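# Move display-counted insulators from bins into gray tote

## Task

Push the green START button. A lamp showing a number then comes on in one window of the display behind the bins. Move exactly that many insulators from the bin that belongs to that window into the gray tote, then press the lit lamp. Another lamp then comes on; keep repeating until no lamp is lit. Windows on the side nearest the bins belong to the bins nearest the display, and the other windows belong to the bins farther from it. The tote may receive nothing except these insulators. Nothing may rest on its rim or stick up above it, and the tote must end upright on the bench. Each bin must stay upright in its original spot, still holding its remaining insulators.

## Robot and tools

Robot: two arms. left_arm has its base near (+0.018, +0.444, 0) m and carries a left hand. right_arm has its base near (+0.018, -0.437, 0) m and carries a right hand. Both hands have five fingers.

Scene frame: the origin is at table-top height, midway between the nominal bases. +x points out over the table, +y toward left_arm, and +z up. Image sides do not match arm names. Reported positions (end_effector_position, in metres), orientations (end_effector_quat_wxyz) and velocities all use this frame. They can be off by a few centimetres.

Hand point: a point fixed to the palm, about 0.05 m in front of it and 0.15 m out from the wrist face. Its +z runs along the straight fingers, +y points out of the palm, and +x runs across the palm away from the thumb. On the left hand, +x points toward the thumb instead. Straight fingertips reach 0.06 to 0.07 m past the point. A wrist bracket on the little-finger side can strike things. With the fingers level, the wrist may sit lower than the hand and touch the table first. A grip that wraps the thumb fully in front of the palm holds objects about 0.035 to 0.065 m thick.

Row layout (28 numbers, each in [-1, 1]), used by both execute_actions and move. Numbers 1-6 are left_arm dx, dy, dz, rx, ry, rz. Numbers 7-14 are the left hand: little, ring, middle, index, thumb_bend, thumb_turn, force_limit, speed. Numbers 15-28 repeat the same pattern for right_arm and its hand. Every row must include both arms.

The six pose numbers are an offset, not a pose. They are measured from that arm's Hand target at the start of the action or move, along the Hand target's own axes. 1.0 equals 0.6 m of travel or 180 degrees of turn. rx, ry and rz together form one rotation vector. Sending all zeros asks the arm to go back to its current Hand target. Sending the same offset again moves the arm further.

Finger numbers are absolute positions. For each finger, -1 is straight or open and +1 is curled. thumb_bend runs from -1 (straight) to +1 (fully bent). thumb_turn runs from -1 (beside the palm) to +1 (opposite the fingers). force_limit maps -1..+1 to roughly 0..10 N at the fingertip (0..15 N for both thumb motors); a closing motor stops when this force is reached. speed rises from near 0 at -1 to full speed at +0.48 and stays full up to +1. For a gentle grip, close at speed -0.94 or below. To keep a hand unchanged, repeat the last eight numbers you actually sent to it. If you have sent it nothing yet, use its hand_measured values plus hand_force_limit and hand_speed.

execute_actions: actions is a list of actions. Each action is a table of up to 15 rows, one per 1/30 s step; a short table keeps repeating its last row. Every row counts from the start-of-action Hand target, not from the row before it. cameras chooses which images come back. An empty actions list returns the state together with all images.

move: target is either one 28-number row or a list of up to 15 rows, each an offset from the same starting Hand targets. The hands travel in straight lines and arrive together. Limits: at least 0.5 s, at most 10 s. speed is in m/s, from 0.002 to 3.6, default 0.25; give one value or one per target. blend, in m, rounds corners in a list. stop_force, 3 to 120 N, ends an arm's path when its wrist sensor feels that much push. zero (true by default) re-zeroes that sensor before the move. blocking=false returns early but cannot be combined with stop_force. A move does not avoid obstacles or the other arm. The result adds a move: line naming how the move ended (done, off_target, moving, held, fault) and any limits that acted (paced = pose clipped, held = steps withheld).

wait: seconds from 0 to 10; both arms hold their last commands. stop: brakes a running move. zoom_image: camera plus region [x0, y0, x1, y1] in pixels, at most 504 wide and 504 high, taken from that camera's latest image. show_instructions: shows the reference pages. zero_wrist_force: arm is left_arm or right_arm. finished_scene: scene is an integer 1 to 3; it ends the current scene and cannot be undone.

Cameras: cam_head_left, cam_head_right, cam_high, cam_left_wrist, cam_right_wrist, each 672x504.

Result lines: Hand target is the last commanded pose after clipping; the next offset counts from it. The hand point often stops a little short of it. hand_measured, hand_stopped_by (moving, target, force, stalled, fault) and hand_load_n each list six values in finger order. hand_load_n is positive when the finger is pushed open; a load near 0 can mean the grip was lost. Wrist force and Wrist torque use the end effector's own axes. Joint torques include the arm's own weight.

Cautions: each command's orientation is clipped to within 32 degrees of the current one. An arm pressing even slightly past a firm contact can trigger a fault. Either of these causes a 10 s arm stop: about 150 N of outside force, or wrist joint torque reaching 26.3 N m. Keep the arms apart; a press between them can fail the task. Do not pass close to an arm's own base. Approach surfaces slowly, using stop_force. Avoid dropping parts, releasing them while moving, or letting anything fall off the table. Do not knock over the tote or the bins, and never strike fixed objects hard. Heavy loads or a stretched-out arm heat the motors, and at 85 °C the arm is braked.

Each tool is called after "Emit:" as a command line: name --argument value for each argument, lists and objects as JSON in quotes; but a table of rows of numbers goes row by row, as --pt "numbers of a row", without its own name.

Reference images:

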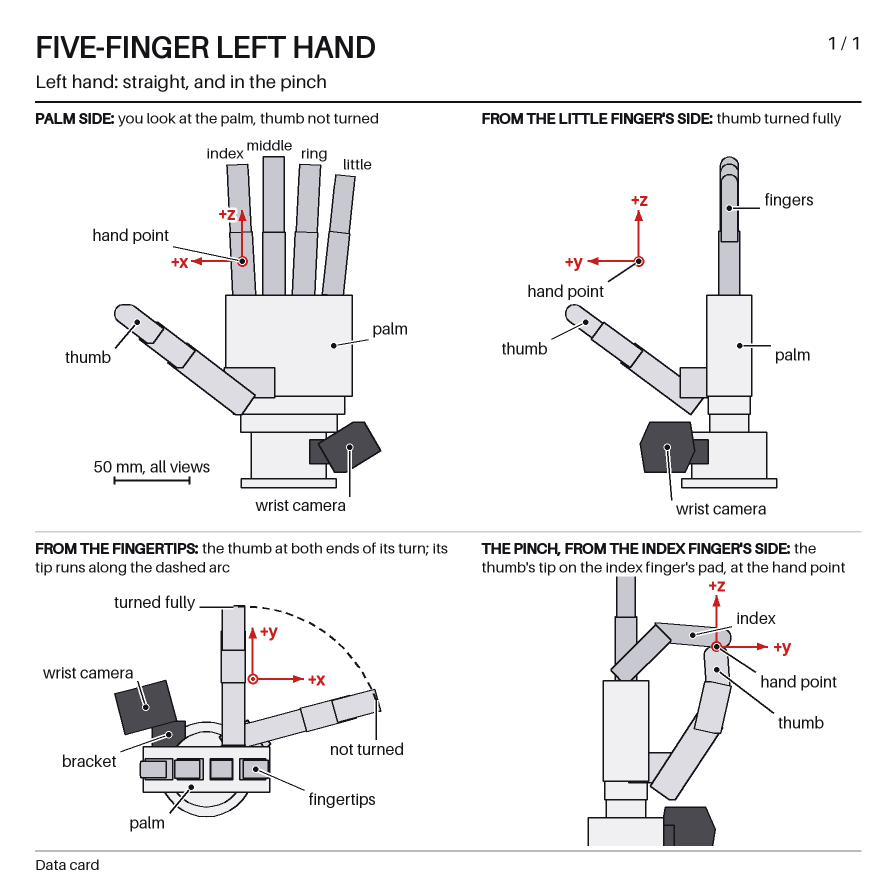

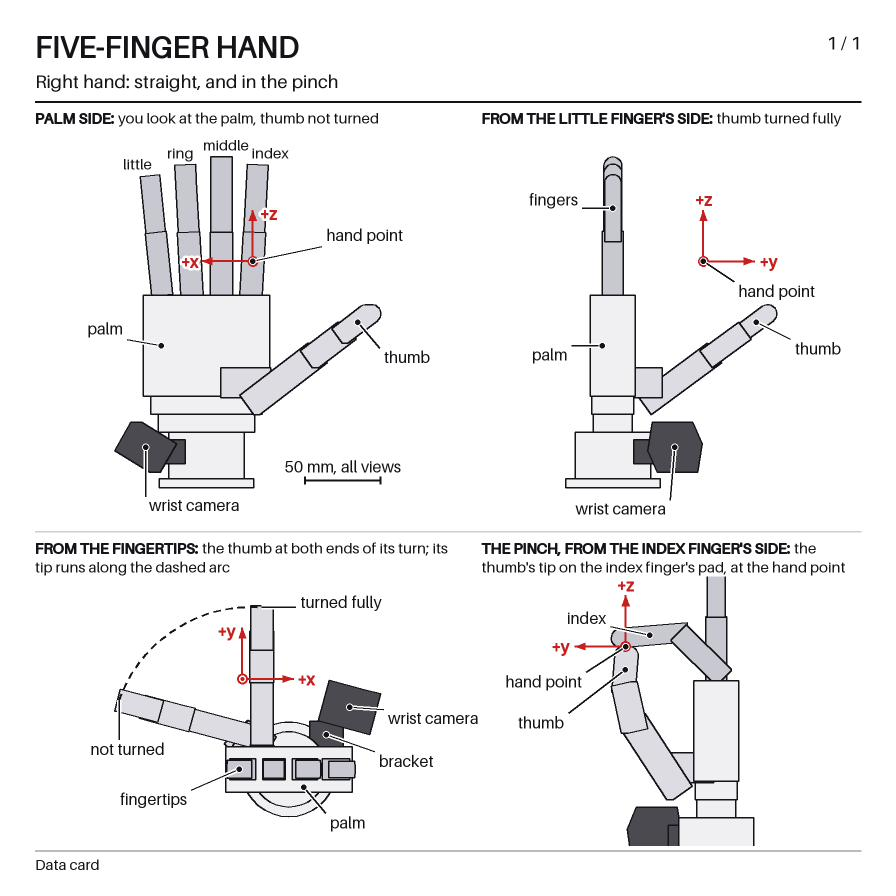

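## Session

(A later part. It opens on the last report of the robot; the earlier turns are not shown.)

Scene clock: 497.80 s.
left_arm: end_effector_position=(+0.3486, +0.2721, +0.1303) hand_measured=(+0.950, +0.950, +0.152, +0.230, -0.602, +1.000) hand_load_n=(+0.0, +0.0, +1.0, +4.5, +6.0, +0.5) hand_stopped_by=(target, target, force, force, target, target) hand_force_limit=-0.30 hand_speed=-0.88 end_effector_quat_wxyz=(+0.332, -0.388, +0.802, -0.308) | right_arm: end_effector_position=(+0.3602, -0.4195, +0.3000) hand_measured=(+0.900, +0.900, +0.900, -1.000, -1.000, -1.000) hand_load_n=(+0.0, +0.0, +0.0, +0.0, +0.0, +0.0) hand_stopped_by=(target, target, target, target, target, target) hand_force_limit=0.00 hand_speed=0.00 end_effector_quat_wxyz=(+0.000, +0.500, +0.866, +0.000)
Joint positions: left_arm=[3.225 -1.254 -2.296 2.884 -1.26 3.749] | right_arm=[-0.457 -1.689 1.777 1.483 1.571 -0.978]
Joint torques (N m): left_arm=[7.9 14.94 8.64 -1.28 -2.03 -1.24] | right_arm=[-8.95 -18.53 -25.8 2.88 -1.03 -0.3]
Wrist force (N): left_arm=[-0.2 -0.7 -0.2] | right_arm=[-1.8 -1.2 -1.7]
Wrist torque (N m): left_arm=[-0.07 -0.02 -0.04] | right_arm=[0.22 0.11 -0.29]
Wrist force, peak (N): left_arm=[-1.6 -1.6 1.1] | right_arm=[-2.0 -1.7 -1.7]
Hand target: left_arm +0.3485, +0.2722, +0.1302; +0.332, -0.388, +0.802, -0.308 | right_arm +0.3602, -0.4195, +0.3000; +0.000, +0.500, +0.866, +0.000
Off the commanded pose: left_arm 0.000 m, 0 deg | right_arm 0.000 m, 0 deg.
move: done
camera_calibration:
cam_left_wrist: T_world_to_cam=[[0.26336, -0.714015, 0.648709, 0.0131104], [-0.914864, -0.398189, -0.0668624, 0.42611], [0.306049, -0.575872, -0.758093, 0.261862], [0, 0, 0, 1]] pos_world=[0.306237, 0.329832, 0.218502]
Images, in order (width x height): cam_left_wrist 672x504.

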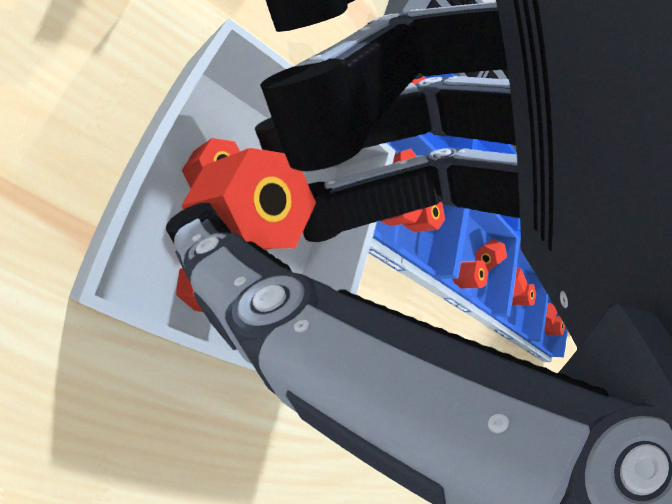

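Emit:
move --pt "0.0244 0.0628 0.0491 0 0 0 0.95 0.95 0.45 0.45 -0.6 1 -0.3 -0.88 0 0 0 0 0 0 0.9 0.9 0.9 -1 -1 -1 0 0" --pt "0.04712 0.12146 0.0949 0 0 0 0.95 0.95 0.45 0.45 -0.6 1 -0.3 -0.88 0 0 0 0 0 0 0.9 0.9 0.9 -1 -1 -1 0 0" --speed '[0.12,0.04]' --stop_force 4 --cameras '["cam_left_wrist"]'

Scene clock: 503.63 s.
left_arm: end_effector_position=(+0.3485, +0.2723, +0.0335) hand_measured=(+0.950, +0.950, +0.152, +0.230, -0.602, +1.000) hand_load_n=(+0.0, +0.0, +1.5, +4.5, +6.0, +1.0) hand_stopped_by=(target, target, force, force, target, target) hand_force_limit=-0.30 hand_speed=-0.88 end_effector_quat_wxyz=(+0.332, -0.388, +0.802, -0.308) | right_arm: end_effector_position=(+0.3602, -0.4195, +0.3000) hand_measured=(+0.900, +0.900, +0.900, -1.000, -1.000, -1.000) hand_load_n=(+0.0, +0.0, +0.0, +0.0, +0.0, +0.0) hand_stopped_by=(target, target, target, target, target, target) hand_force_limit=0.00 hand_speed=0.00 end_effector_quat_wxyz=(+0.000, +0.500, +0.866, +0.000)
Joint positions: left_arm=[3.225 -1.436 -2.465 3.234 -1.26 3.75] | right_arm=[-0.457 -1.689 1.777 1.483 1.571 -0.978]
Joint torques (N m): left_arm=[-8.21 19.96 22.22 0.74 -2.24 -1.06] | right_arm=[-8.66 -19.58 -25.59 2.83 -1.1 -0.44]
Wrist force (N): left_arm=[-0.3 -0.7 -0.2] | right_arm=[-1.6 -1.2 -1.5]
Wrist torque (N m): left_arm=[-0.05 -0.01 -0.07] | right_arm=[0.22 0.07 -0.27]
Wrist force, peak (N): left_arm=[-0.8 -2.0 -1.1] | right_arm=[-1.9 -1.5 -1.8]
Hand target: left_arm +0.3485, +0.2723, +0.0335; +0.332, -0.388, +0.802, -0.308 | right_arm +0.3602, -0.4195, +0.3000; +0.000, +0.500, +0.866, +0.000
Off the commanded pose: left_arm 0.000 m, 0 deg | right_arm 0.000 m, 0 deg.
move: done
camera_calibration:
cam_left_wrist: T_world_to_cam=[[0.263491, -0.713976, 0.6487, 0.0759513], [-0.914857, -0.398231, -0.0667039, 0.419579], [0.305957, -0.575891, -0.758116, 0.188604], [0, 0, 0, 1]] pos_world=[0.306138, 0.329932, 0.121702]
Images, in order (width x height): cam_left_wrist 672x504.

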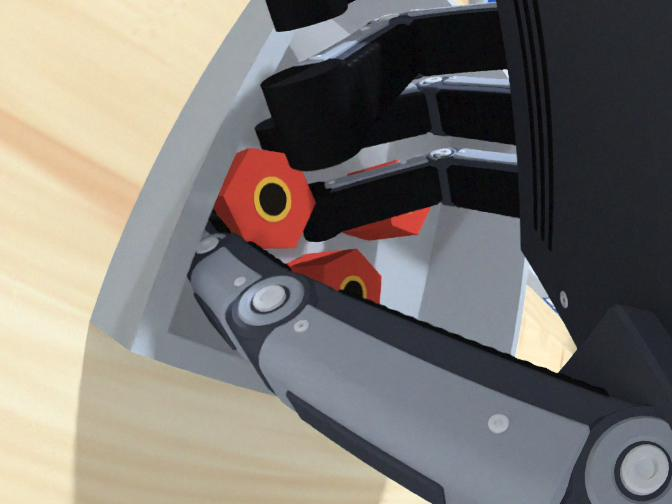

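Emit:
move --pt "0.0005 0.0013 0.001 0 0 0 0.95 0.95 0.45 0.45 -0.6 1 -0.3 -0.88 0 0 0 0 0 0 0.9 0.9 0.9 -1 -1 -1 0 0" --pt "0.0005 0.0013 0.001 0 0 0 0.95 0.95 0.04 0.06 -0.6 1 -0.3 -0.6 0 0 0 0 0 0 0.9 0.9 0.9 -1 -1 -1 0 0" --pt "-0.0487 -0.1256 -0.0981 0 0 0 0.95 0.95 0.04 0.06 -0.6 1 -0.3 -0.6 0 0 0 0 0 0 0.9 0.9 0.9 -1 -1 -1 0 0" --speed '[0.02,0.02,0.1]' --cameras '["cam_left_wrist", "cam_high"]'

Scene clock: 510.80 s.
left_arm: end_effector_position=(+0.3485, +0.2721, +0.1335) hand_measured=(+0.950, +0.950, +0.040, +0.060, -0.600, +1.000) hand_load_n=(+0.0, +0.0, +0.0, +0.0, +0.0, +0.0) hand_stopped_by=(target, target, target, target, target, target) hand_force_limit=-0.30 hand_speed=-0.60 end_effector_quat_wxyz=(+0.332, -0.388, +0.802, -0.308) | right_arm: end_effector_position=(+0.3602, -0.4195, +0.3000) hand_measured=(+0.900, +0.900, +0.900, -1.000, -1.000, -1.000) hand_load_n=(+0.0, +0.0, +0.0, +0.0, +0.0, +0.0) hand_stopped_by=(target, target, target, target, target, target) hand_force_limit=0.00 hand_speed=0.00 end_effector_quat_wxyz=(+0.000, +0.500, +0.866, +0.000)
Joint positions: left_arm=[3.224 -1.25 -2.29 2.873 -1.26 3.749] | right_arm=[-0.457 -1.689 1.777 1.483 1.571 -0.978]
Joint torques (N m): left_arm=[8.86 -4.15 18.06 -2.13 2.6 2.07] | right_arm=[-8.33 -19.56 -25.76 2.74 -1.13 -0.21]
Wrist force (N): left_arm=[-0.4 -0.8 -0.5] | right_arm=[-1.7 -1.3 -1.5]
Wrist torque (N m): left_arm=[-0.07 -0.01 -0.03] | right_arm=[0.21 0.08 -0.28]
Wrist force, peak (N): left_arm=[-0.7 -1.8 -1.0] | right_arm=[-1.8 -1.5 -1.9]
Hand target: left_arm +0.3485, +0.2721, +0.1335; +0.332, -0.388, +0.802, -0.308 | right_arm +0.3602, -0.4195, +0.3000; +0.000, +0.500, +0.866, +0.000
Off the commanded pose: left_arm 0.000 m, 0 deg | right_arm 0.000 m, 0 deg.
move: done
camera_calibration:
cam_left_wrist: T_world_to_cam=[[0.263424, -0.713987, 0.648714, 0.0110308], [-0.914845, -0.398238, -0.066816, 0.426233], [0.306049, -0.575873, -0.758093, 0.264319], [0, 0, 0, 1]] pos_world=[0.306137, 0.329832, 0.221702]
Images, in order (width x height): cam_high 672x504, cam_left_wrist 672x504.

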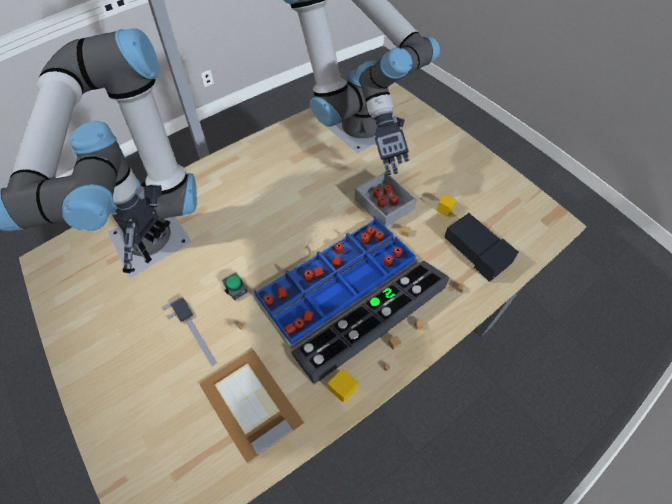

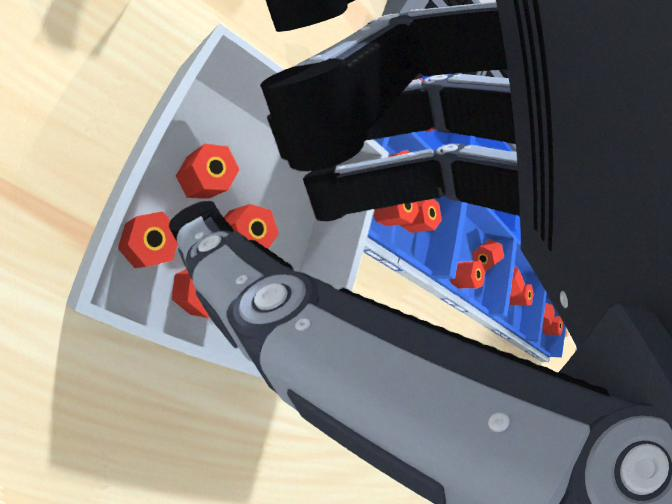

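Emit:
move --target '[0.1928,-0.3263,0.4165,-0.1254,0.0535,-0.0833,0.95,0.95,0.95,-1,-0.6,1,-0.3,0,0,0,0,0,0,0,0.9,0.9,0.9,-1,-1,-1,0,0]' --speed 0.35 --cameras '["cam_left_wrist"]'

Emit:
move --pt "0 0.025 0.0433 0 0 0 0.95 0.95 0.95 -1 -0.6 1 -0.3 0 0 0 0 0 0 0 0.9 0.9 0.9 -1 -1 -1 0 0" --pt "0 0.0325 0.0563 0 0 0 0.95 0.95 0.95 -1 -0.6 1 -0.3 0 0 0 0 0 0 0 0.9 0.9 0.9 -1 -1 -1 0 0" --speed '[0.1,0.02]' --stop_force 8 --cameras '["cam_left_wrist", "cam_high"]'

Scene clock: 524.80 s.
left_arm: end_effector_position=(+0.5682, +0.0177, +0.0998) hand_measured=(+0.950, +0.950, +0.950, -1.000, -0.600, +1.000) hand_load_n=(+0.0, +0.0, +0.0, +0.0, +0.0, +0.0) hand_stopped_by=(target, target, target, target, target, target) hand_force_limit=-0.30 hand_speed=0.00 end_effector_quat_wxyz=(+0.139, -0.519, +0.815, -0.218) | right_arm: end_effector_position=(+0.3602, -0.4195, +0.3000) hand_measured=(+0.900, +0.900, +0.900, -1.000, -1.000, -1.000) hand_load_n=(+0.0, +0.0, +0.0, +0.0, +0.0, +0.0) hand_stopped_by=(target, target, target, target, target, target) hand_force_limit=0.00 hand_speed=0.00 end_effector_quat_wxyz=(+0.000, +0.500, +0.866, +0.000)
Joint positions: left_arm=[2.714 -2.366 -0.939 2.257 -1.564 3.156] | right_arm=[-0.457 -1.689 1.777 1.483 1.571 -0.978]
Joint torques (N m): left_arm=[8.37 36.51 26.12 -2.87 0 -1.23] | right_arm=[-8.34 -18.98 -25.68 2.67 -1.16 -0.4]
Wrist force (N): left_arm=[-0.4 -0.1 -0.7] | right_arm=[-1.8 -1.5 -1.5]
Wrist torque (N m): left_arm=[0.06 0.02 -0.10] | right_arm=[0.18 0.10 -0.30]
Wrist force, peak (N): left_arm=[-1.0 0.8 -2.4] | right_arm=[-2.1 -1.1 -1.8]
Hand target: left_arm +0.5682, +0.0177, +0.0998; +0.139, -0.519, +0.815, -0.218 | right_arm +0.3602, -0.4195, +0.3000; +0.000, +0.500, +0.866, +0.000
Off the commanded pose: left_arm 0.000 m, 0 deg | right_arm 0.000 m, 0 deg.
move: done
camera_calibration:
cam_left_wrist: T_world_to_cam=[[0.634414, -0.59939, 0.488109, -0.403523], [-0.772734, -0.508131, 0.380375, 0.400177], [0.0200304, -0.618493, -0.785535, 0.191034], [0, 0, 0, 1]] pos_world=[0.561405, 0.0796278, 0.19481]
Images, in order (width x height): cam_left_wrist 672x504.

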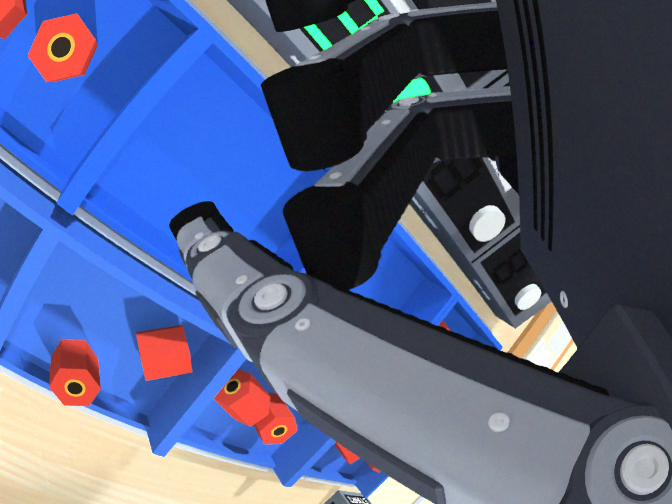

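Scene clock: 526.63 s.
left_arm: end_effector_position=(+0.5682, +0.0177, +0.0619) hand_measured=(+0.950, +0.950, +0.950, -1.000, -0.600, +1.000) hand_load_n=(+0.0, +0.0, +0.0, +1.0, +0.0, +0.0) hand_stopped_by=(target, target, target, target, target, target) hand_force_limit=-0.30 hand_speed=0.00 end_effector_quat_wxyz=(+0.139, -0.519, +0.815, -0.218) | right_arm: end_effector_position=(+0.3602, -0.4195, +0.3000) hand_measured=(+0.900, +0.900, +0.900, -1.000, -1.000, -1.000) hand_load_n=(+0.0, +0.0, +0.0, +0.0, +0.0, +0.0) hand_stopped_by=(target, target, target, target, target, target) hand_force_limit=0.00 hand_speed=0.00 end_effector_quat_wxyz=(+0.000, +0.500, +0.866, +0.000)
Joint positions: left_arm=[2.714 -2.388 -0.998 2.338 -1.564 3.156] | right_arm=[-0.457 -1.689 1.777 1.483 1.571 -0.978]
Joint torques (N m): left_arm=[6.52 53.66 22.26 -1.34 1.91 -0.38] | right_arm=[-8.5 -18.74 -25.43 2.61 -1.07 -0.34]
Wrist force (N): left_arm=[-1.2 -5.7 -7.0] | right_arm=[-1.8 -1.5 -1.5]
Wrist torque (N m): left_arm=[0.68 -0.01 -0.12] | right_arm=[0.17 0.11 -0.30]
Wrist force, peak (N): left_arm=[-1.5 -9.3 -17.1] | right_arm=[-1.9 -1.2 -2.0]
Hand target: left_arm +0.5682, +0.0177, +0.0619; +0.139, -0.519, +0.815, -0.218 (not the last commanded pose) | right_arm +0.3602, -0.4195, +0.3000; +0.000, +0.500, +0.866, +0.000
Off the commanded pose: left_arm 0.001 m, 0 deg | right_arm 0.000 m, 0 deg.
move: contact (left_arm); path passed 1 of 2 targets
camera_calibration:
cam_left_wrist: T_world_to_cam=[[0.634536, -0.59924, 0.488134, -0.385], [-0.772633, -0.508171, 0.380525, 0.414606], [0.0200299, -0.618606, -0.785446, 0.161241], [0, 0, 0, 1]] pos_world=[0.561405, 0.0797283, 0.15681]
Images, in order (width x height): cam_high 672x504, cam_left_wrist 672x504.

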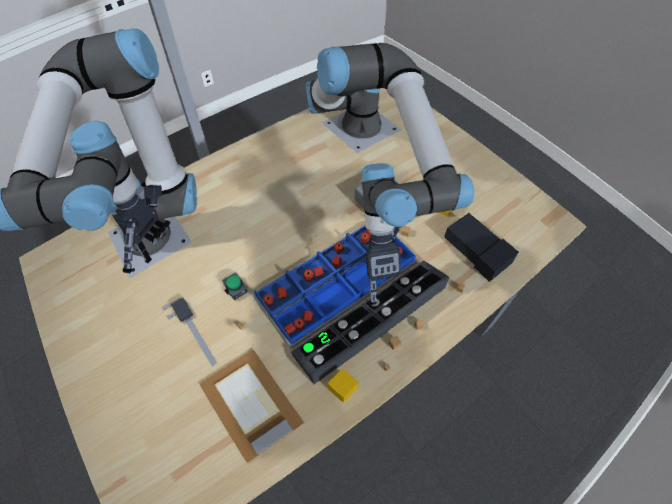

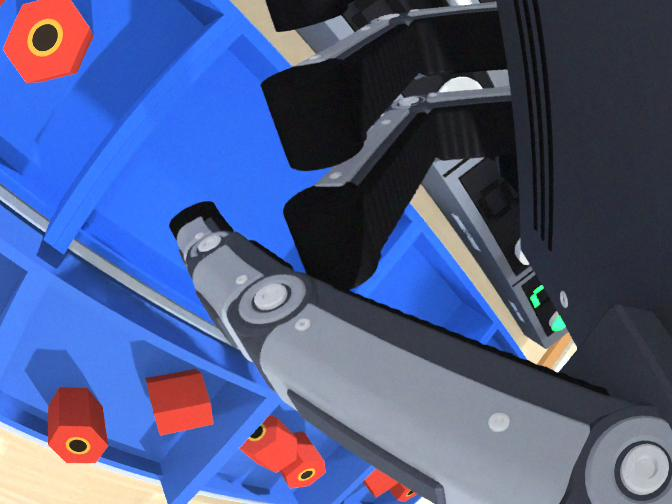

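Emit:
zoom_image --camera "cam_high" --region '[250, 260, 390, 380]'

Scaled by 3.600.

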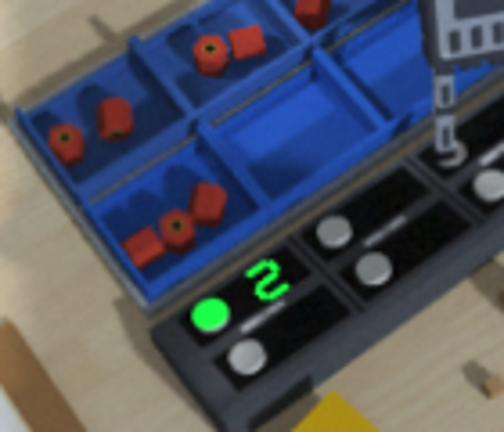

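Emit:
move --pt "0 -0.05 -0.0866 0 0 0 0.95 0.95 0.95 -1 -0.6 1 -0.3 0 0 0 0 0 0 0 0.9 0.9 0.9 -1 -1 -1 0 0" --pt "0.2395 -0.1415 -0.1072 0.145 0.0428 0.1126 0.95 0.95 0.95 -1 -0.6 1 -0.3 0 0 0 0 0 0 0 0.9 0.9 0.9 -1 -1 -1 0 0" --speed 0.3 --blend 0.02 --cameras '["cam_left_wrist"]'

Scene clock: 536.13 s.
left_arm: end_effector_position=(+0.5451, -0.1301, +0.1599) hand_measured=(+0.950, +0.950, +0.950, -1.000, -0.600, +1.000) hand_load_n=(+0.0, +0.5, +0.5, +0.0, +0.0, +0.0) hand_stopped_by=(target, target, target, target, target, target) hand_force_limit=-0.30 hand_speed=0.00 end_effector_quat_wxyz=(+0.234, -0.309, +0.830, -0.401) | right_arm: end_effector_position=(+0.3602, -0.4195, +0.3000) hand_measured=(+0.900, +0.900, +0.900, -1.000, -1.000, -1.000) hand_load_n=(+0.0, +0.0, +0.0, +0.0, +0.0, +0.0) hand_stopped_by=(target, target, target, target, target, target) hand_force_limit=0.00 hand_speed=0.00 end_effector_quat_wxyz=(+0.000, +0.500, +0.866, +0.000)
Joint positions: left_arm=[2.52 -2.24 -1.052 2.685 -1.511 3.354] | right_arm=[-0.457 -1.689 1.777 1.483 1.571 -0.978]
Joint torques (N m): left_arm=[-0.83 34.15 26.8 1.09 -2.46 0.59] | right_arm=[-7.43 -18.87 -25.51 2.56 -1.19 -0.19]
Wrist force (N): left_arm=[-0.5 -0.8 -0.4] | right_arm=[-1.7 -1.2 -1.5]
Wrist torque (N m): left_arm=[-0.07 0.01 -0.01] | right_arm=[0.21 0.09 -0.29]
Wrist force, peak (N): left_arm=[-1.0 -5.7 -7.2] | right_arm=[-2.0 -1.4 -1.9]
Hand target: left_arm +0.5451, -0.1301, +0.1599; +0.234, -0.309, +0.830, -0.401 | right_arm +0.3602, -0.4195, +0.3000; +0.000, +0.500, +0.866, +0.000
Off the commanded pose: left_arm 0.000 m, 0 deg | right_arm 0.000 m, 0 deg.
move: done
camera_calibration:
cam_left_wrist: T_world_to_cam=[[0.114361, -0.656101, 0.745958, -0.271802], [-0.989774, -0.139692, 0.0288748, 0.506848], [0.0852599, -0.741632, -0.665367, 0.0765012], [0, 0, 0, 1]] pos_world=[0.526226, -0.0507912, 0.239019]
Images, in order (width x height): cam_left_wrist 672x504.

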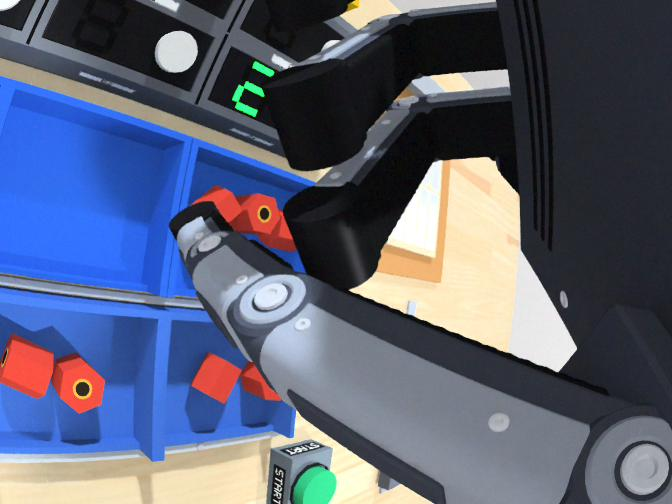

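Emit:
move --target '[0.084,-0.0365,0.0608,0,0,0,0.95,0.95,0.95,-1,-0.6,1,-0.3,0,0,0,0,0,0,0,0.9,0.9,0.9,-1,-1,-1,0,0]' --speed 0.25 --cameras '["cam_left_wrist"]'

Scene clock: 543.07 s.
left_arm: end_effector_position=(+0.5402, -0.1951, +0.1499) hand_measured=(+0.950, +0.950, +0.950, -1.000, -0.600, +1.000) hand_load_n=(+0.0, +0.0, +0.0, +0.0, +0.0, +0.0) hand_stopped_by=(target, target, target, target, target, target) hand_force_limit=-0.30 hand_speed=0.00 end_effector_quat_wxyz=(+0.234, -0.309, +0.830, -0.401) | right_arm: end_effector_position=(+0.3602, -0.4195, +0.3000) hand_measured=(+0.900, +0.900, +0.900, -1.000, -1.000, -1.000) hand_load_n=(+0.0, +0.0, +0.0, +0.0, -0.5, +0.0) hand_stopped_by=(target, target, target, target, target, target) hand_force_limit=0.00 hand_speed=0.00 end_effector_quat_wxyz=(+0.000, +0.500, +0.866, +0.000)
Joint positions: left_arm=[2.432 -2.38 -0.834 2.609 -1.583 3.304] | right_arm=[-0.457 -1.689 1.777 1.483 1.571 -0.978]
Joint torques (N m): left_arm=[-2.69 42.19 27.9 -0.48 1.49 1.02] | right_arm=[-8.06 -19.7 -26.33 2.68 -1.08 -0.03]
Wrist force (N): left_arm=[-0.6 -0.9 -0.7] | right_arm=[-1.9 -1.1 -1.6]
Wrist torque (N m): left_arm=[-0.05 0.01 -0.07] | right_arm=[0.23 0.12 -0.28]
Wrist force, peak (N): left_arm=[-1.9 -0.4 -1.3] | right_arm=[-1.8 -1.5 -1.8]
Hand target: left_arm +0.5402, -0.1951, +0.1498; +0.234, -0.309, +0.830, -0.401 | right_arm +0.3602, -0.4195, +0.3000; +0.000, +0.500, +0.866, +0.000
Off the commanded pose: left_arm 0.000 m, 0 deg | right_arm 0.000 m, 0 deg.
move: done
camera_calibration:
cam_left_wrist: T_world_to_cam=[[0.114148, -0.656124, 0.74597, -0.306324], [-0.98979, -0.139628, 0.0286469, 0.493274], [0.0853623, -0.741624, -0.665363, 0.022006], [0, 0, 0, 1]] pos_world=[0.521325, -0.115791, 0.22902]
Images, in order (width x height): cam_left_wrist 672x504.

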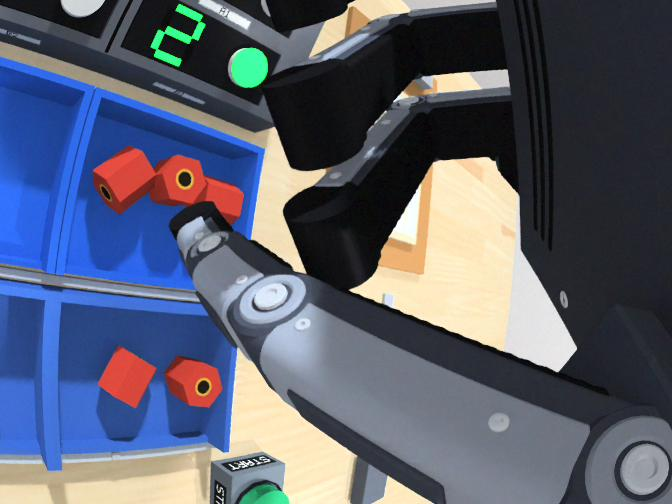

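Emit:
zoom_image --camera "cam_left_wrist" --region '[60, 80, 300, 300]'

Scaled by 2.100 from the camera's 672x504 image, which has a finer 960x720 frame.

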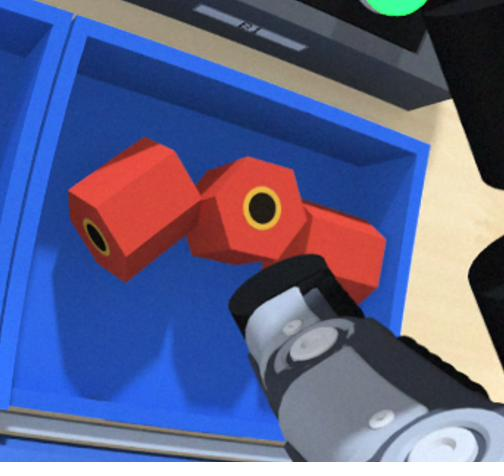

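Emit:
zoom_image --camera "cam_left_wrist" --region '[140, 120, 280, 260]'

Scaled by 3.600 from the camera's 672x504 image, which has a finer 960x720 frame.

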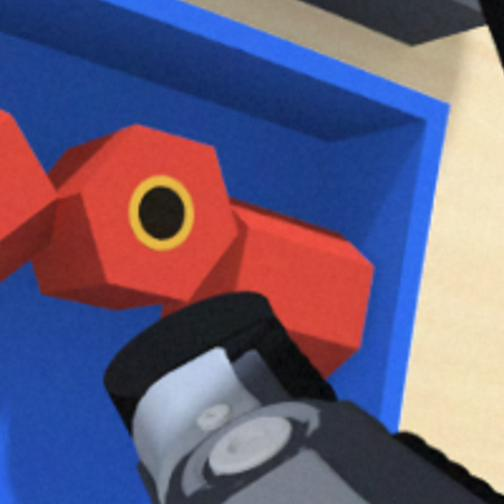

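Emit:
move --target '[0.0228,0.0428,0.0058,-0.3062,-0.0812,-0.2510,0.95,0.95,0.95,-1,-0.6,1,-0.3,0,0,0,0,0,0,0,0.9,0.9,0.9,-1,-1,-1,0,0]' --speed 0.3 --cameras '["cam_left_wrist", "cam_high", "cam_head_right", "cam_head_left"]'

Scene clock: 615.57 s.
left_arm: end_effector_position=(+0.5235, -0.1930, +0.1247) hand_measured=(+0.950, +0.950, +0.950, -1.000, -0.600, +1.000) hand_load_n=(+0.0, +0.0, +0.0, +0.0, +0.0, +0.0) hand_stopped_by=(target, target, target, target, target, target) hand_force_limit=-0.30 hand_speed=0.00 end_effector_quat_wxyz=(+0.021, +0.727, -0.645, +0.233) | right_arm: end_effector_position=(+0.3602, -0.4195, +0.3000) hand_measured=(+0.900, +0.900, +0.900, -1.000, -1.000, -1.000) hand_load_n=(+0.0, +0.0, +0.5, +0.0, +0.0, +0.0) hand_stopped_by=(target, target, target, target, target, target) hand_force_limit=0.00 hand_speed=0.00 end_effector_quat_wxyz=(+0.000, +0.500, +0.866, +0.000)
Joint positions: left_arm=[2.506 -2.834 -0.035 1.763 -1.485 2.373] | right_arm=[-0.457 -1.689 1.777 1.483 1.571 -0.978]
Joint torques (N m): left_arm=[-2.57 52.1 10.47 -0.67 -2.38 1.22] | right_arm=[-7.36 -19.17 -25.87 2.48 -1.17 -0.13]
Wrist force (N): left_arm=[-0.1 0.6 -1.0] | right_arm=[-1.4 -1.3 -1.7]
Wrist torque (N m): left_arm=[0.15 0.04 0.01] | right_arm=[0.21 0.06 -0.27]
Wrist force, peak (N): left_arm=[-0.6 -1.1 -0.7] | right_arm=[-2.1 -1.4 -1.7]
Hand target: left_arm +0.5245, -0.1940, +0.1251; -0.001, +0.707, -0.707, -0.001 | right_arm +0.3602, -0.4195, +0.3000; +0.000, +0.500, +0.866, +0.000
Off the commanded pose: left_arm 0.002 m, 28 deg | right_arm 0.000 m, 0 deg.
elbow stopped short (left arm): the move would have taken joint 3 (elbow) straighter than the controller allows.
move: off_target (left_arm)
camera_calibration:
cam_left_wrist: T_world_to_cam=[[0.925097, -0.0915982, 0.368518, -0.552723], [-0.35067, -0.578413, 0.736525, -0.0297425], [0.145691, -0.810585, -0.567209, -0.0489527], [0, 0, 0, 1]] pos_world=[0.508025, -0.107512, 0.197828]
Images, in order (width x height): cam_head_left 672x504, cam_head_right 672x504, cam_high 672x504, cam_left_wrist 672x504.

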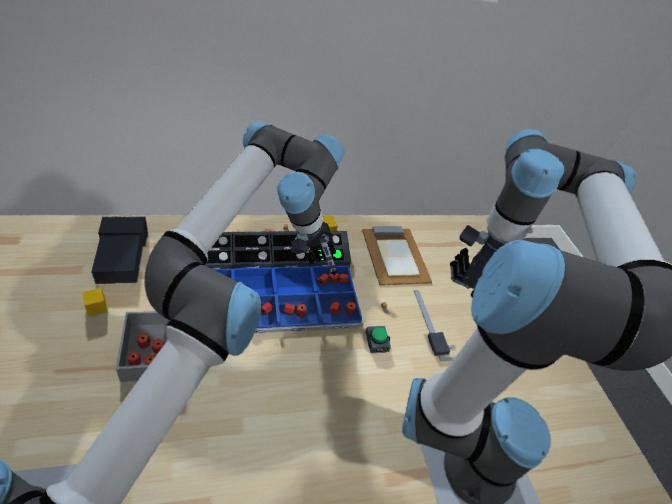

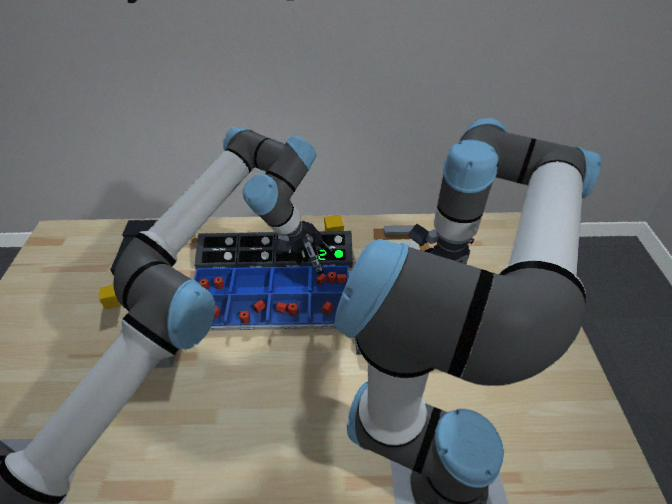

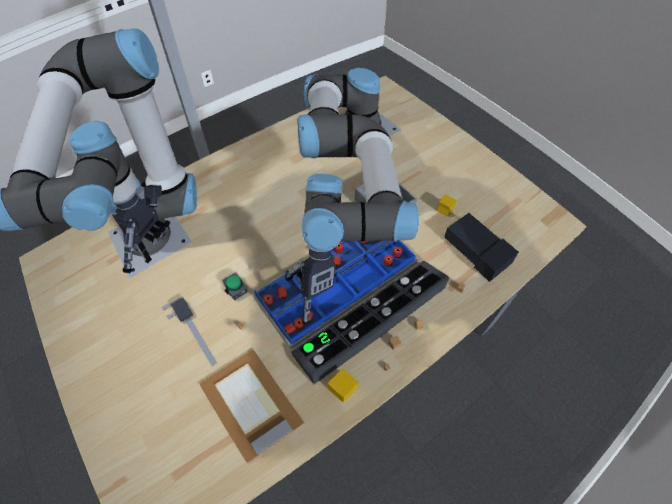

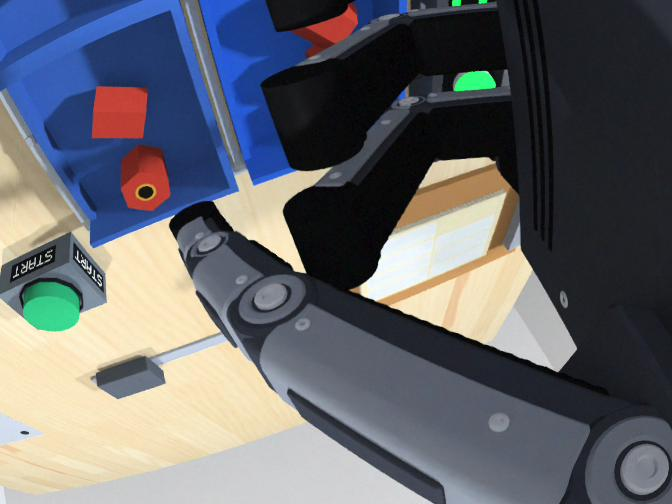

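Emit:
move --pt "-0.4567 0.1742 -0.2083 0.3062 0.0812 0.251 0.95 0.95 0.95 -1 -0.6 1 -0.3 0 -0.0157 0.2604 0 0 0 0 0.9 0.9 0.9 -1 -1 -1 0 0" --pt "-0.4567 0.1742 -0.2083 0.3062 0.0812 0.251 0.95 0.95 0.95 -1 -0.6 1 -0.3 0 0.1392 0.6093 0.2917 0 0 0 0.9 0.9 0.9 -1 -1 -1 0 0" --speed 0.3 --cameras '["cam_right_wrist", "cam_high", "cam_head_right", "cam_left_wrist"]'

Scene clock: 640.80 s.
left_arm: end_effector_position=(+0.4198, +0.0797, +0.2506) hand_measured=(+0.950, +0.950, +0.950, -1.000, -0.600, +1.000) hand_load_n=(+0.0, +0.0, +0.0, +0.0, +0.0, +0.0) hand_stopped_by=(target, target, target, target, target, target) hand_force_limit=-0.30 hand_speed=0.00 end_effector_quat_wxyz=(+0.234, -0.309, +0.830, -0.401) | right_arm: end_effector_position=(+0.6350, -0.1646, +0.1249) hand_measured=(+0.900, +0.900, +0.900, -1.000, -1.000, -1.000) hand_load_n=(+0.0, +0.0, +0.0, +0.0, -0.5, +0.0) hand_stopped_by=(target, target, target, target, target, target) hand_force_limit=0.00 hand_speed=0.00 end_effector_quat_wxyz=(+0.000, +0.500, +0.866, +0.000)
Joint positions: left_arm=[2.795 -1.617 -1.68 2.663 -1.287 3.516] | right_arm=[0.233 -0.746 0.941 1.377 1.571 -0.288]
Joint torques (N m): left_arm=[9.87 31.71 9.3 0.57 2.9 1.65] | right_arm=[5.11 -36.31 -25.67 0.57 -0.27 0.67]
Wrist force (N): left_arm=[-0.6 -0.6 -0.3] | right_arm=[-1.5 -0.9 -1.8]
Wrist torque (N m): left_arm=[-0.02 0.04 -0.05] | right_arm=[0.36 0.06 -0.19]
Wrist force, peak (N): left_arm=[-1.0 -0.3 -1.6] | right_arm=[-2.2 -2.5 -2.9]
Hand target: left_arm +0.4198, +0.0797, +0.2506; +0.234, -0.309, +0.830, -0.401 | right_arm +0.6350, -0.1645, +0.1249; +0.000, +0.500, +0.866, +0.000
Off the commanded pose: left_arm 0.000 m, 0 deg | right_arm 0.000 m, 0 deg.
move: done
camera_calibration:
cam_left_wrist: T_world_to_cam=[[0.114148, -0.656132, 0.745963, -0.187392], [-0.989798, -0.139554, 0.0287116, 0.409558], [0.0852632, -0.74163, -0.665369, 0.303126], [0, 0, 0, 1]] pos_world=[0.400925, 0.159009, 0.329719]
cam_right_wrist: T_world_to_cam=[[0.744975, 0.664974, 0.0531132, -0.372011], [0.502541, -0.611792, 0.61087, -0.51311], [0.438707, -0.428392, -0.789947, -0.135628], [0, 0, 0, 1]] pos_world=[0.594498, -0.124641, 0.226063]
Images, in order (width x height): cam_head_right 672x504, cam_high 672x504, cam_left_wrist 672x504, cam_right_wrist 672x504.

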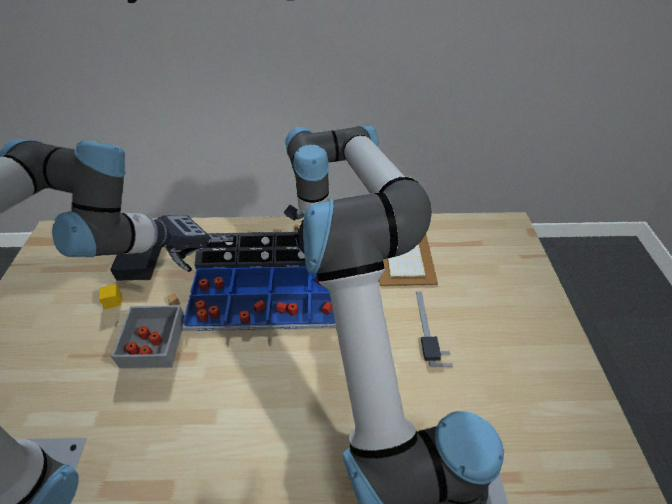

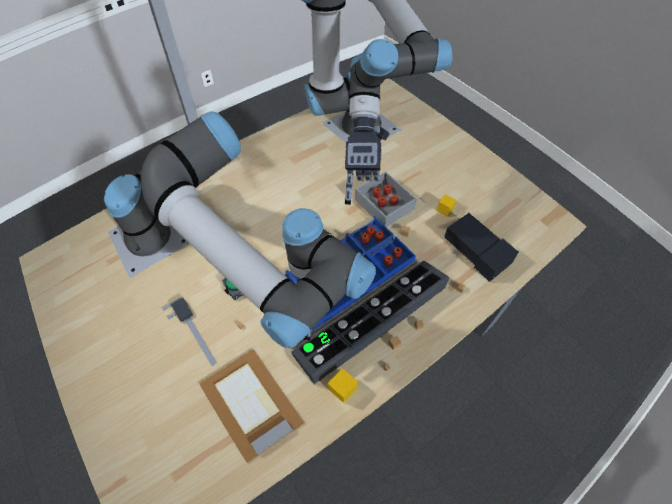

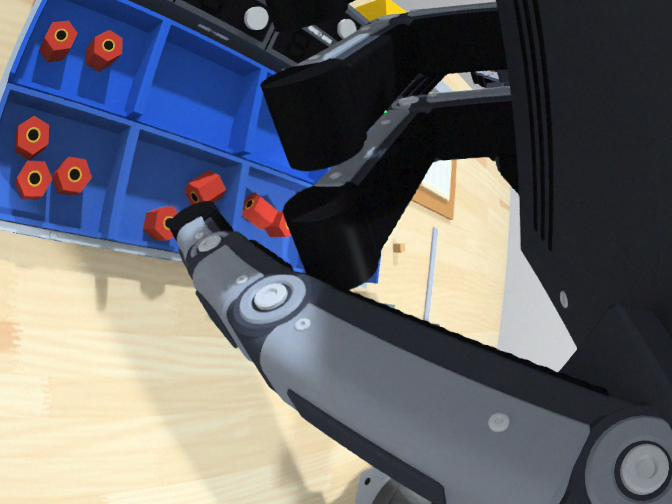

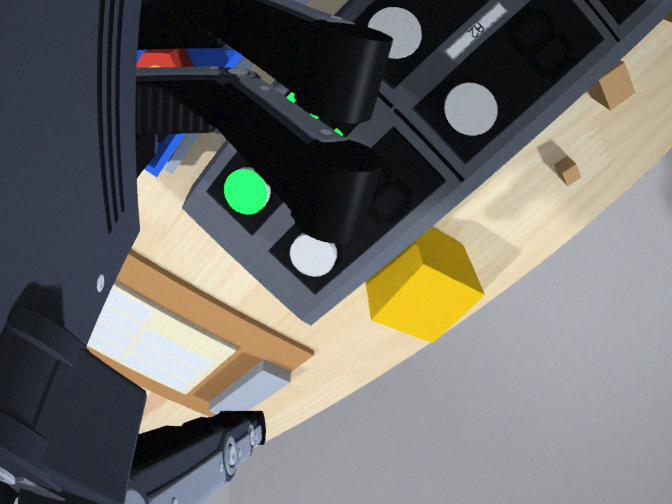

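Emit:
move --pt "0 0 0 0 0 0 0.95 0.95 0.95 -1 -0.6 1 -0.3 0 0.01 0.0048 0 0 0 0 0.9 0.9 0.9 -1 -1 -1 0 0" --pt "0 0 0 0 0 0 0.95 0.95 0.95 -1 -0.6 1 -0.3 0 0.01 0.0048 0.0808 0 0 0 0.9 0.9 0.9 -1 -1 -1 0 0" --speed '[0.1,0.02]' --stop_force 4 --cameras '["cam_head_left", "cam_head_right"]'

Scene clock: 656.83 s.
left_arm: end_effector_position=(+0.4198, +0.0797, +0.2506) hand_measured=(+0.950, +0.950, +0.950, -1.000, -0.600, +1.000) hand_load_n=(+0.0, +0.0, +0.0, +0.0, +0.0, +0.0) hand_stopped_by=(target, target, target, target, target, target) hand_force_limit=-0.30 hand_speed=0.00 end_effector_quat_wxyz=(+0.234, -0.309, +0.830, -0.401) | right_arm: end_effector_position=(+0.6345, -0.1579, +0.0764) hand_measured=(+0.900, +0.900, +0.900, -1.000, -1.000, -1.000) hand_load_n=(+0.0, +0.0, +0.0, +0.0, +0.0, +0.0) hand_stopped_by=(target, target, target, target, target, target) hand_force_limit=0.00 hand_speed=0.00 end_effector_quat_wxyz=(+0.000, +0.500, +0.866, +0.000)
Joint positions: left_arm=[2.795 -1.617 -1.68 2.663 -1.287 3.516] | right_arm=[0.244 -0.706 0.994 1.283 1.571 -0.277]
Joint torques (N m): left_arm=[8.61 31.43 11.09 0.75 1.71 1.13] | right_arm=[-10.19 -56.04 -24.95 4.19 0.88 -0.66]
Wrist force (N): left_arm=[-0.5 -0.5 -0.4] | right_arm=[-1.5 -1.2 -1.3]
Wrist torque (N m): left_arm=[-0.01 0.02 -0.05] | right_arm=[0.31 0.03 -0.25]
Wrist force, peak (N): left_arm=[-0.7 -0.8 -0.4] | right_arm=[-2.0 -1.6 -1.9]
Hand target: left_arm +0.4198, +0.0797, +0.2506; +0.234, -0.309, +0.830, -0.401 | right_arm +0.6345, -0.1579, +0.0764; +0.000, +0.500, +0.866, +0.000
Off the commanded pose: left_arm 0.000 m, 0 deg | right_arm 0.000 m, 0 deg.
move: done
Images, in order (width x height): cam_head_left 672x504, cam_head_right 672x504.

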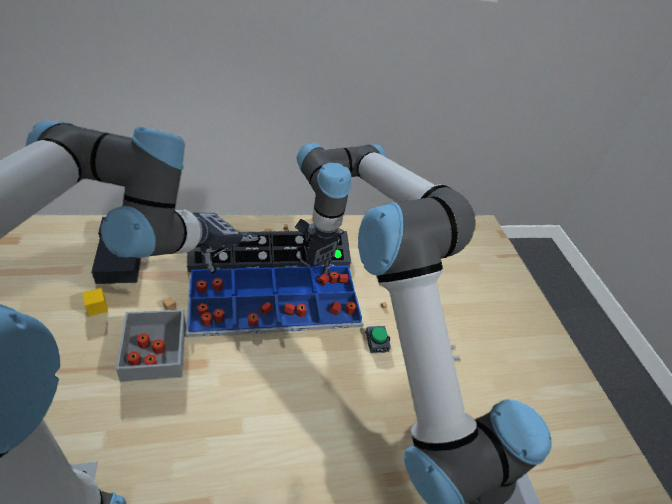

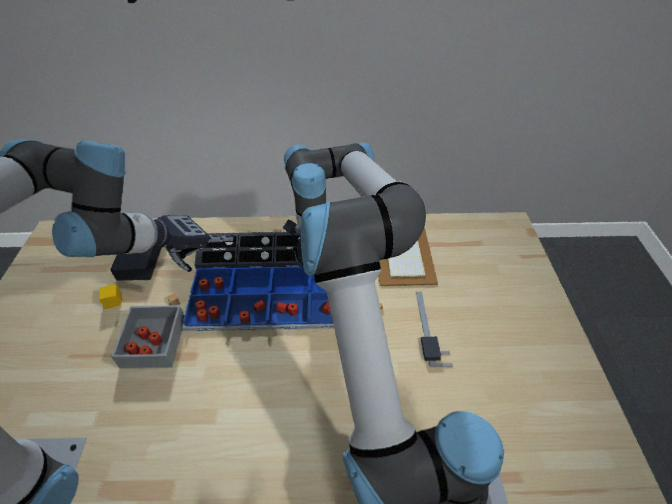

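Emit:
zoom_image --camera "cam_head_left" --region '[290, 210, 380, 310]'

Scaled by 5.040.

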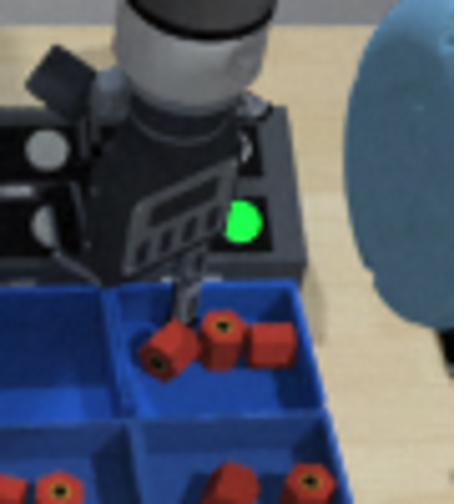

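Emit:
move --target '[0,0,0,0,0,0,0.95,0.95,0.95,-1,-0.6,1,-0.3,0,0.0295,-0.0157,0,0,0,0,0.9,0.9,0.9,-1,-1,-1,0,0]' --speed 0.03 --stop_force 5 --cameras '["cam_head_left"]'

Emit:
zoom_image --camera "cam_head_left" --region '[290, 210, 380, 310]'

Scene clock: 665.97 s.
left_arm: end_effector_position=(+0.4198, +0.0797, +0.2506) hand_measured=(+0.950, +0.950, +0.950, -1.000, -0.600, +1.000) hand_load_n=(+0.0, +0.0, +0.0, +0.0, +0.0, +0.0) hand_stopped_by=(target, target, target, target, target, target) hand_force_limit=-0.30 hand_speed=0.00 end_effector_quat_wxyz=(+0.234, -0.309, +0.830, -0.401) | right_arm: end_effector_position=(+0.6175, -0.1473, +0.0764) hand_measured=(+0.900, +0.900, +0.900, -1.000, -1.000, -1.000) hand_load_n=(+0.0, +0.0, +0.0, +0.0, +0.0, +0.0) hand_stopped_by=(target, target, target, target, target, target) hand_force_limit=0.00 hand_speed=0.00 end_effector_quat_wxyz=(+0.000, +0.500, +0.866, +0.000)
Joint positions: left_arm=[2.795 -1.617 -1.68 2.663 -1.287 3.516] | right_arm=[0.269 -0.733 1.045 1.259 1.571 -0.252]
Joint torques (N m): left_arm=[9.36 31.69 10.59 0.69 0.87 0.73] | right_arm=[-9.47 -37.77 -24.88 4.23 -1.06 -1.66]
Wrist force (N): left_arm=[-0.4 -0.6 -0.3] | right_arm=[-1.8 -0.9 -1.3]
Wrist torque (N m): left_arm=[-0.03 0.02 -0.04] | right_arm=[0.33 0.06 -0.34]
Wrist force, peak (N): left_arm=[-0.7 -0.7 -0.4] | right_arm=[-2.1 -0.8 -2.2]
Hand target: left_arm +0.4198, +0.0797, +0.2506; +0.234, -0.309, +0.830, -0.401 | right_arm +0.6175, -0.1473, +0.0764; +0.000, +0.500, +0.866, +0.000
Off the commanded pose: left_arm 0.000 m, 0 deg | right_arm 0.000 m, 0 deg.
move: done
Images, in order (width x height): cam_head_left 672x504.

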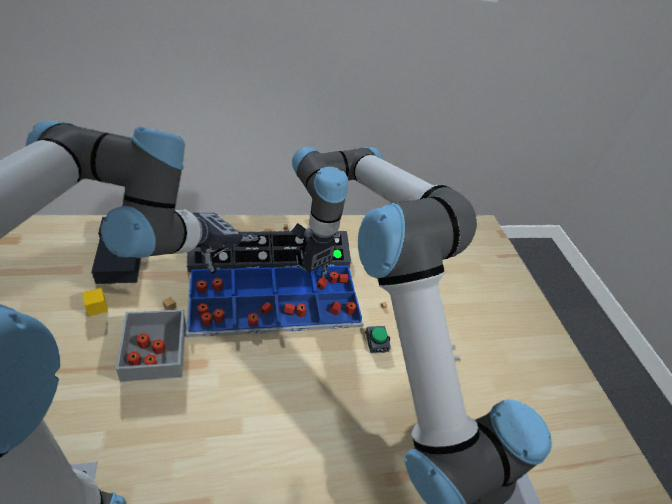

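Scaled by 5.040.

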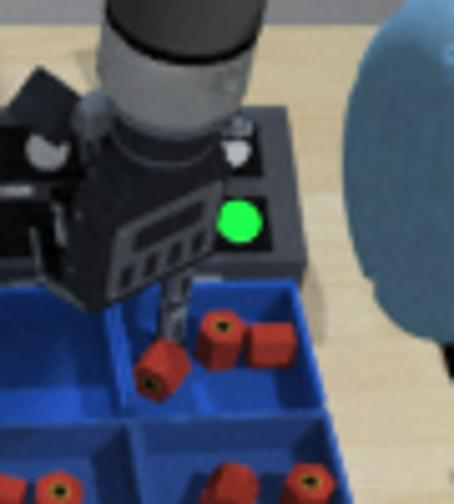

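Emit:
move --pt "0 0 0 0 0 0 0.95 0.95 0.95 -1 -0.6 1 -0.3 0 -0.0295 0.0157 0 0 0 0 0.9 0.9 0.9 -1 -1 -1 0 0" --pt "0 0 0 0 0 0 0.95 0.95 0.95 -1 -0.6 1 -0.3 0 -0.0475 0.0052 0 0 0 0 0.9 0.9 0.9 -1 -1 -1 0 0" --pt "0 0 0 0 0 0 0.95 0.95 0.95 -1 -0.6 1 -0.3 0 -0.0346 -0.0171 0 0 0 0 0.9 0.9 0.9 -1 -1 -1 0 0" --speed '[0.04,0.03,0.03]' --stop_force 6 --cameras '["cam_head_left"]'

Emit:
zoom_image --camera "cam_head_left" --region '[290, 210, 380, 310]'

Scene clock: 680.33 s.
left_arm: end_effector_position=(+0.4198, +0.0797, +0.2506) hand_measured=(+0.950, +0.950, +0.950, -1.000, -0.600, +1.000) hand_load_n=(+0.0, +0.0, +0.0, +0.0, +0.0, +0.0) hand_stopped_by=(target, target, target, target, target, target) hand_force_limit=-0.30 hand_speed=0.00 end_effector_quat_wxyz=(+0.234, -0.309, +0.830, -0.401) | right_arm: end_effector_position=(+0.6190, -0.1704, +0.0764) hand_measured=(+0.900, +0.900, +0.900, -1.000, -1.000, -1.000) hand_load_n=(+0.0, +0.5, +0.0, +0.0, +0.0, +0.0) hand_stopped_by=(target, target, target, target, target, target) hand_force_limit=0.00 hand_speed=0.00 end_effector_quat_wxyz=(+0.000, +0.500, +0.866, +0.000)
Joint positions: left_arm=[2.795 -1.617 -1.68 2.663 -1.287 3.516] | right_arm=[0.23 -0.757 1.09 1.239 1.571 -0.291]
Joint torques (N m): left_arm=[6.95 31.37 12.08 0.69 0.46 0.19] | right_arm=[-6.8 -36.83 -12.54 4.12 0.12 -1.17]
Wrist force (N): left_arm=[-0.4 -0.5 -0.4] | right_arm=[-1.3 -0.8 -1.4]
Wrist torque (N m): left_arm=[-0.02 0.00 -0.04] | right_arm=[0.36 0.00 -0.34]
Wrist force, peak (N): left_arm=[-0.6 -0.9 -0.4] | right_arm=[-2.1 -0.8 -1.9]
Hand target: left_arm +0.4198, +0.0797, +0.2506; +0.234, -0.309, +0.830, -0.401 | right_arm +0.6190, -0.1704, +0.0764; +0.000, +0.500, +0.866, +0.000
Off the commanded pose: left_arm 0.000 m, 0 deg | right_arm 0.000 m, 0 deg.
move: done
Images, in order (width x height): cam_head_left 672x504.

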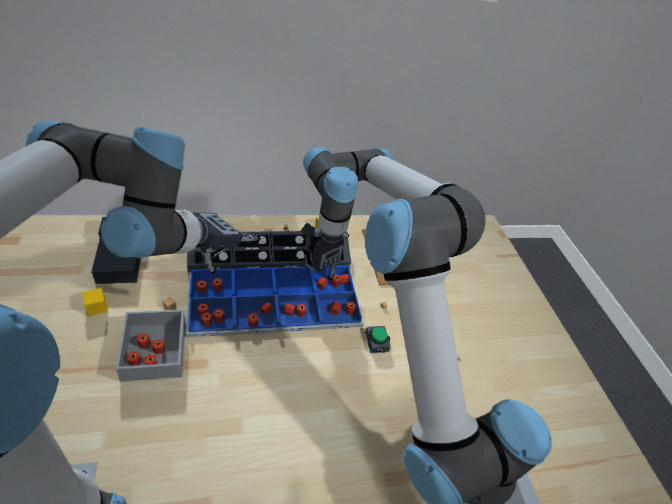

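Scaled by 5.040.

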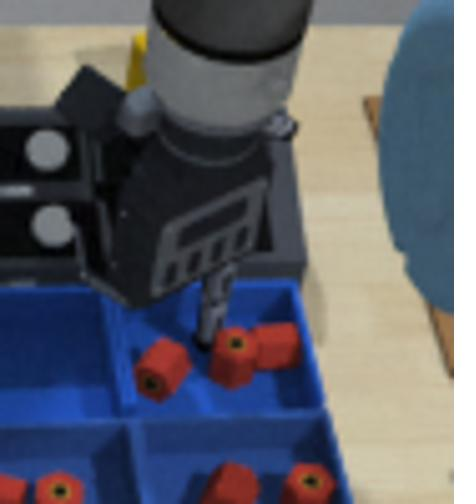

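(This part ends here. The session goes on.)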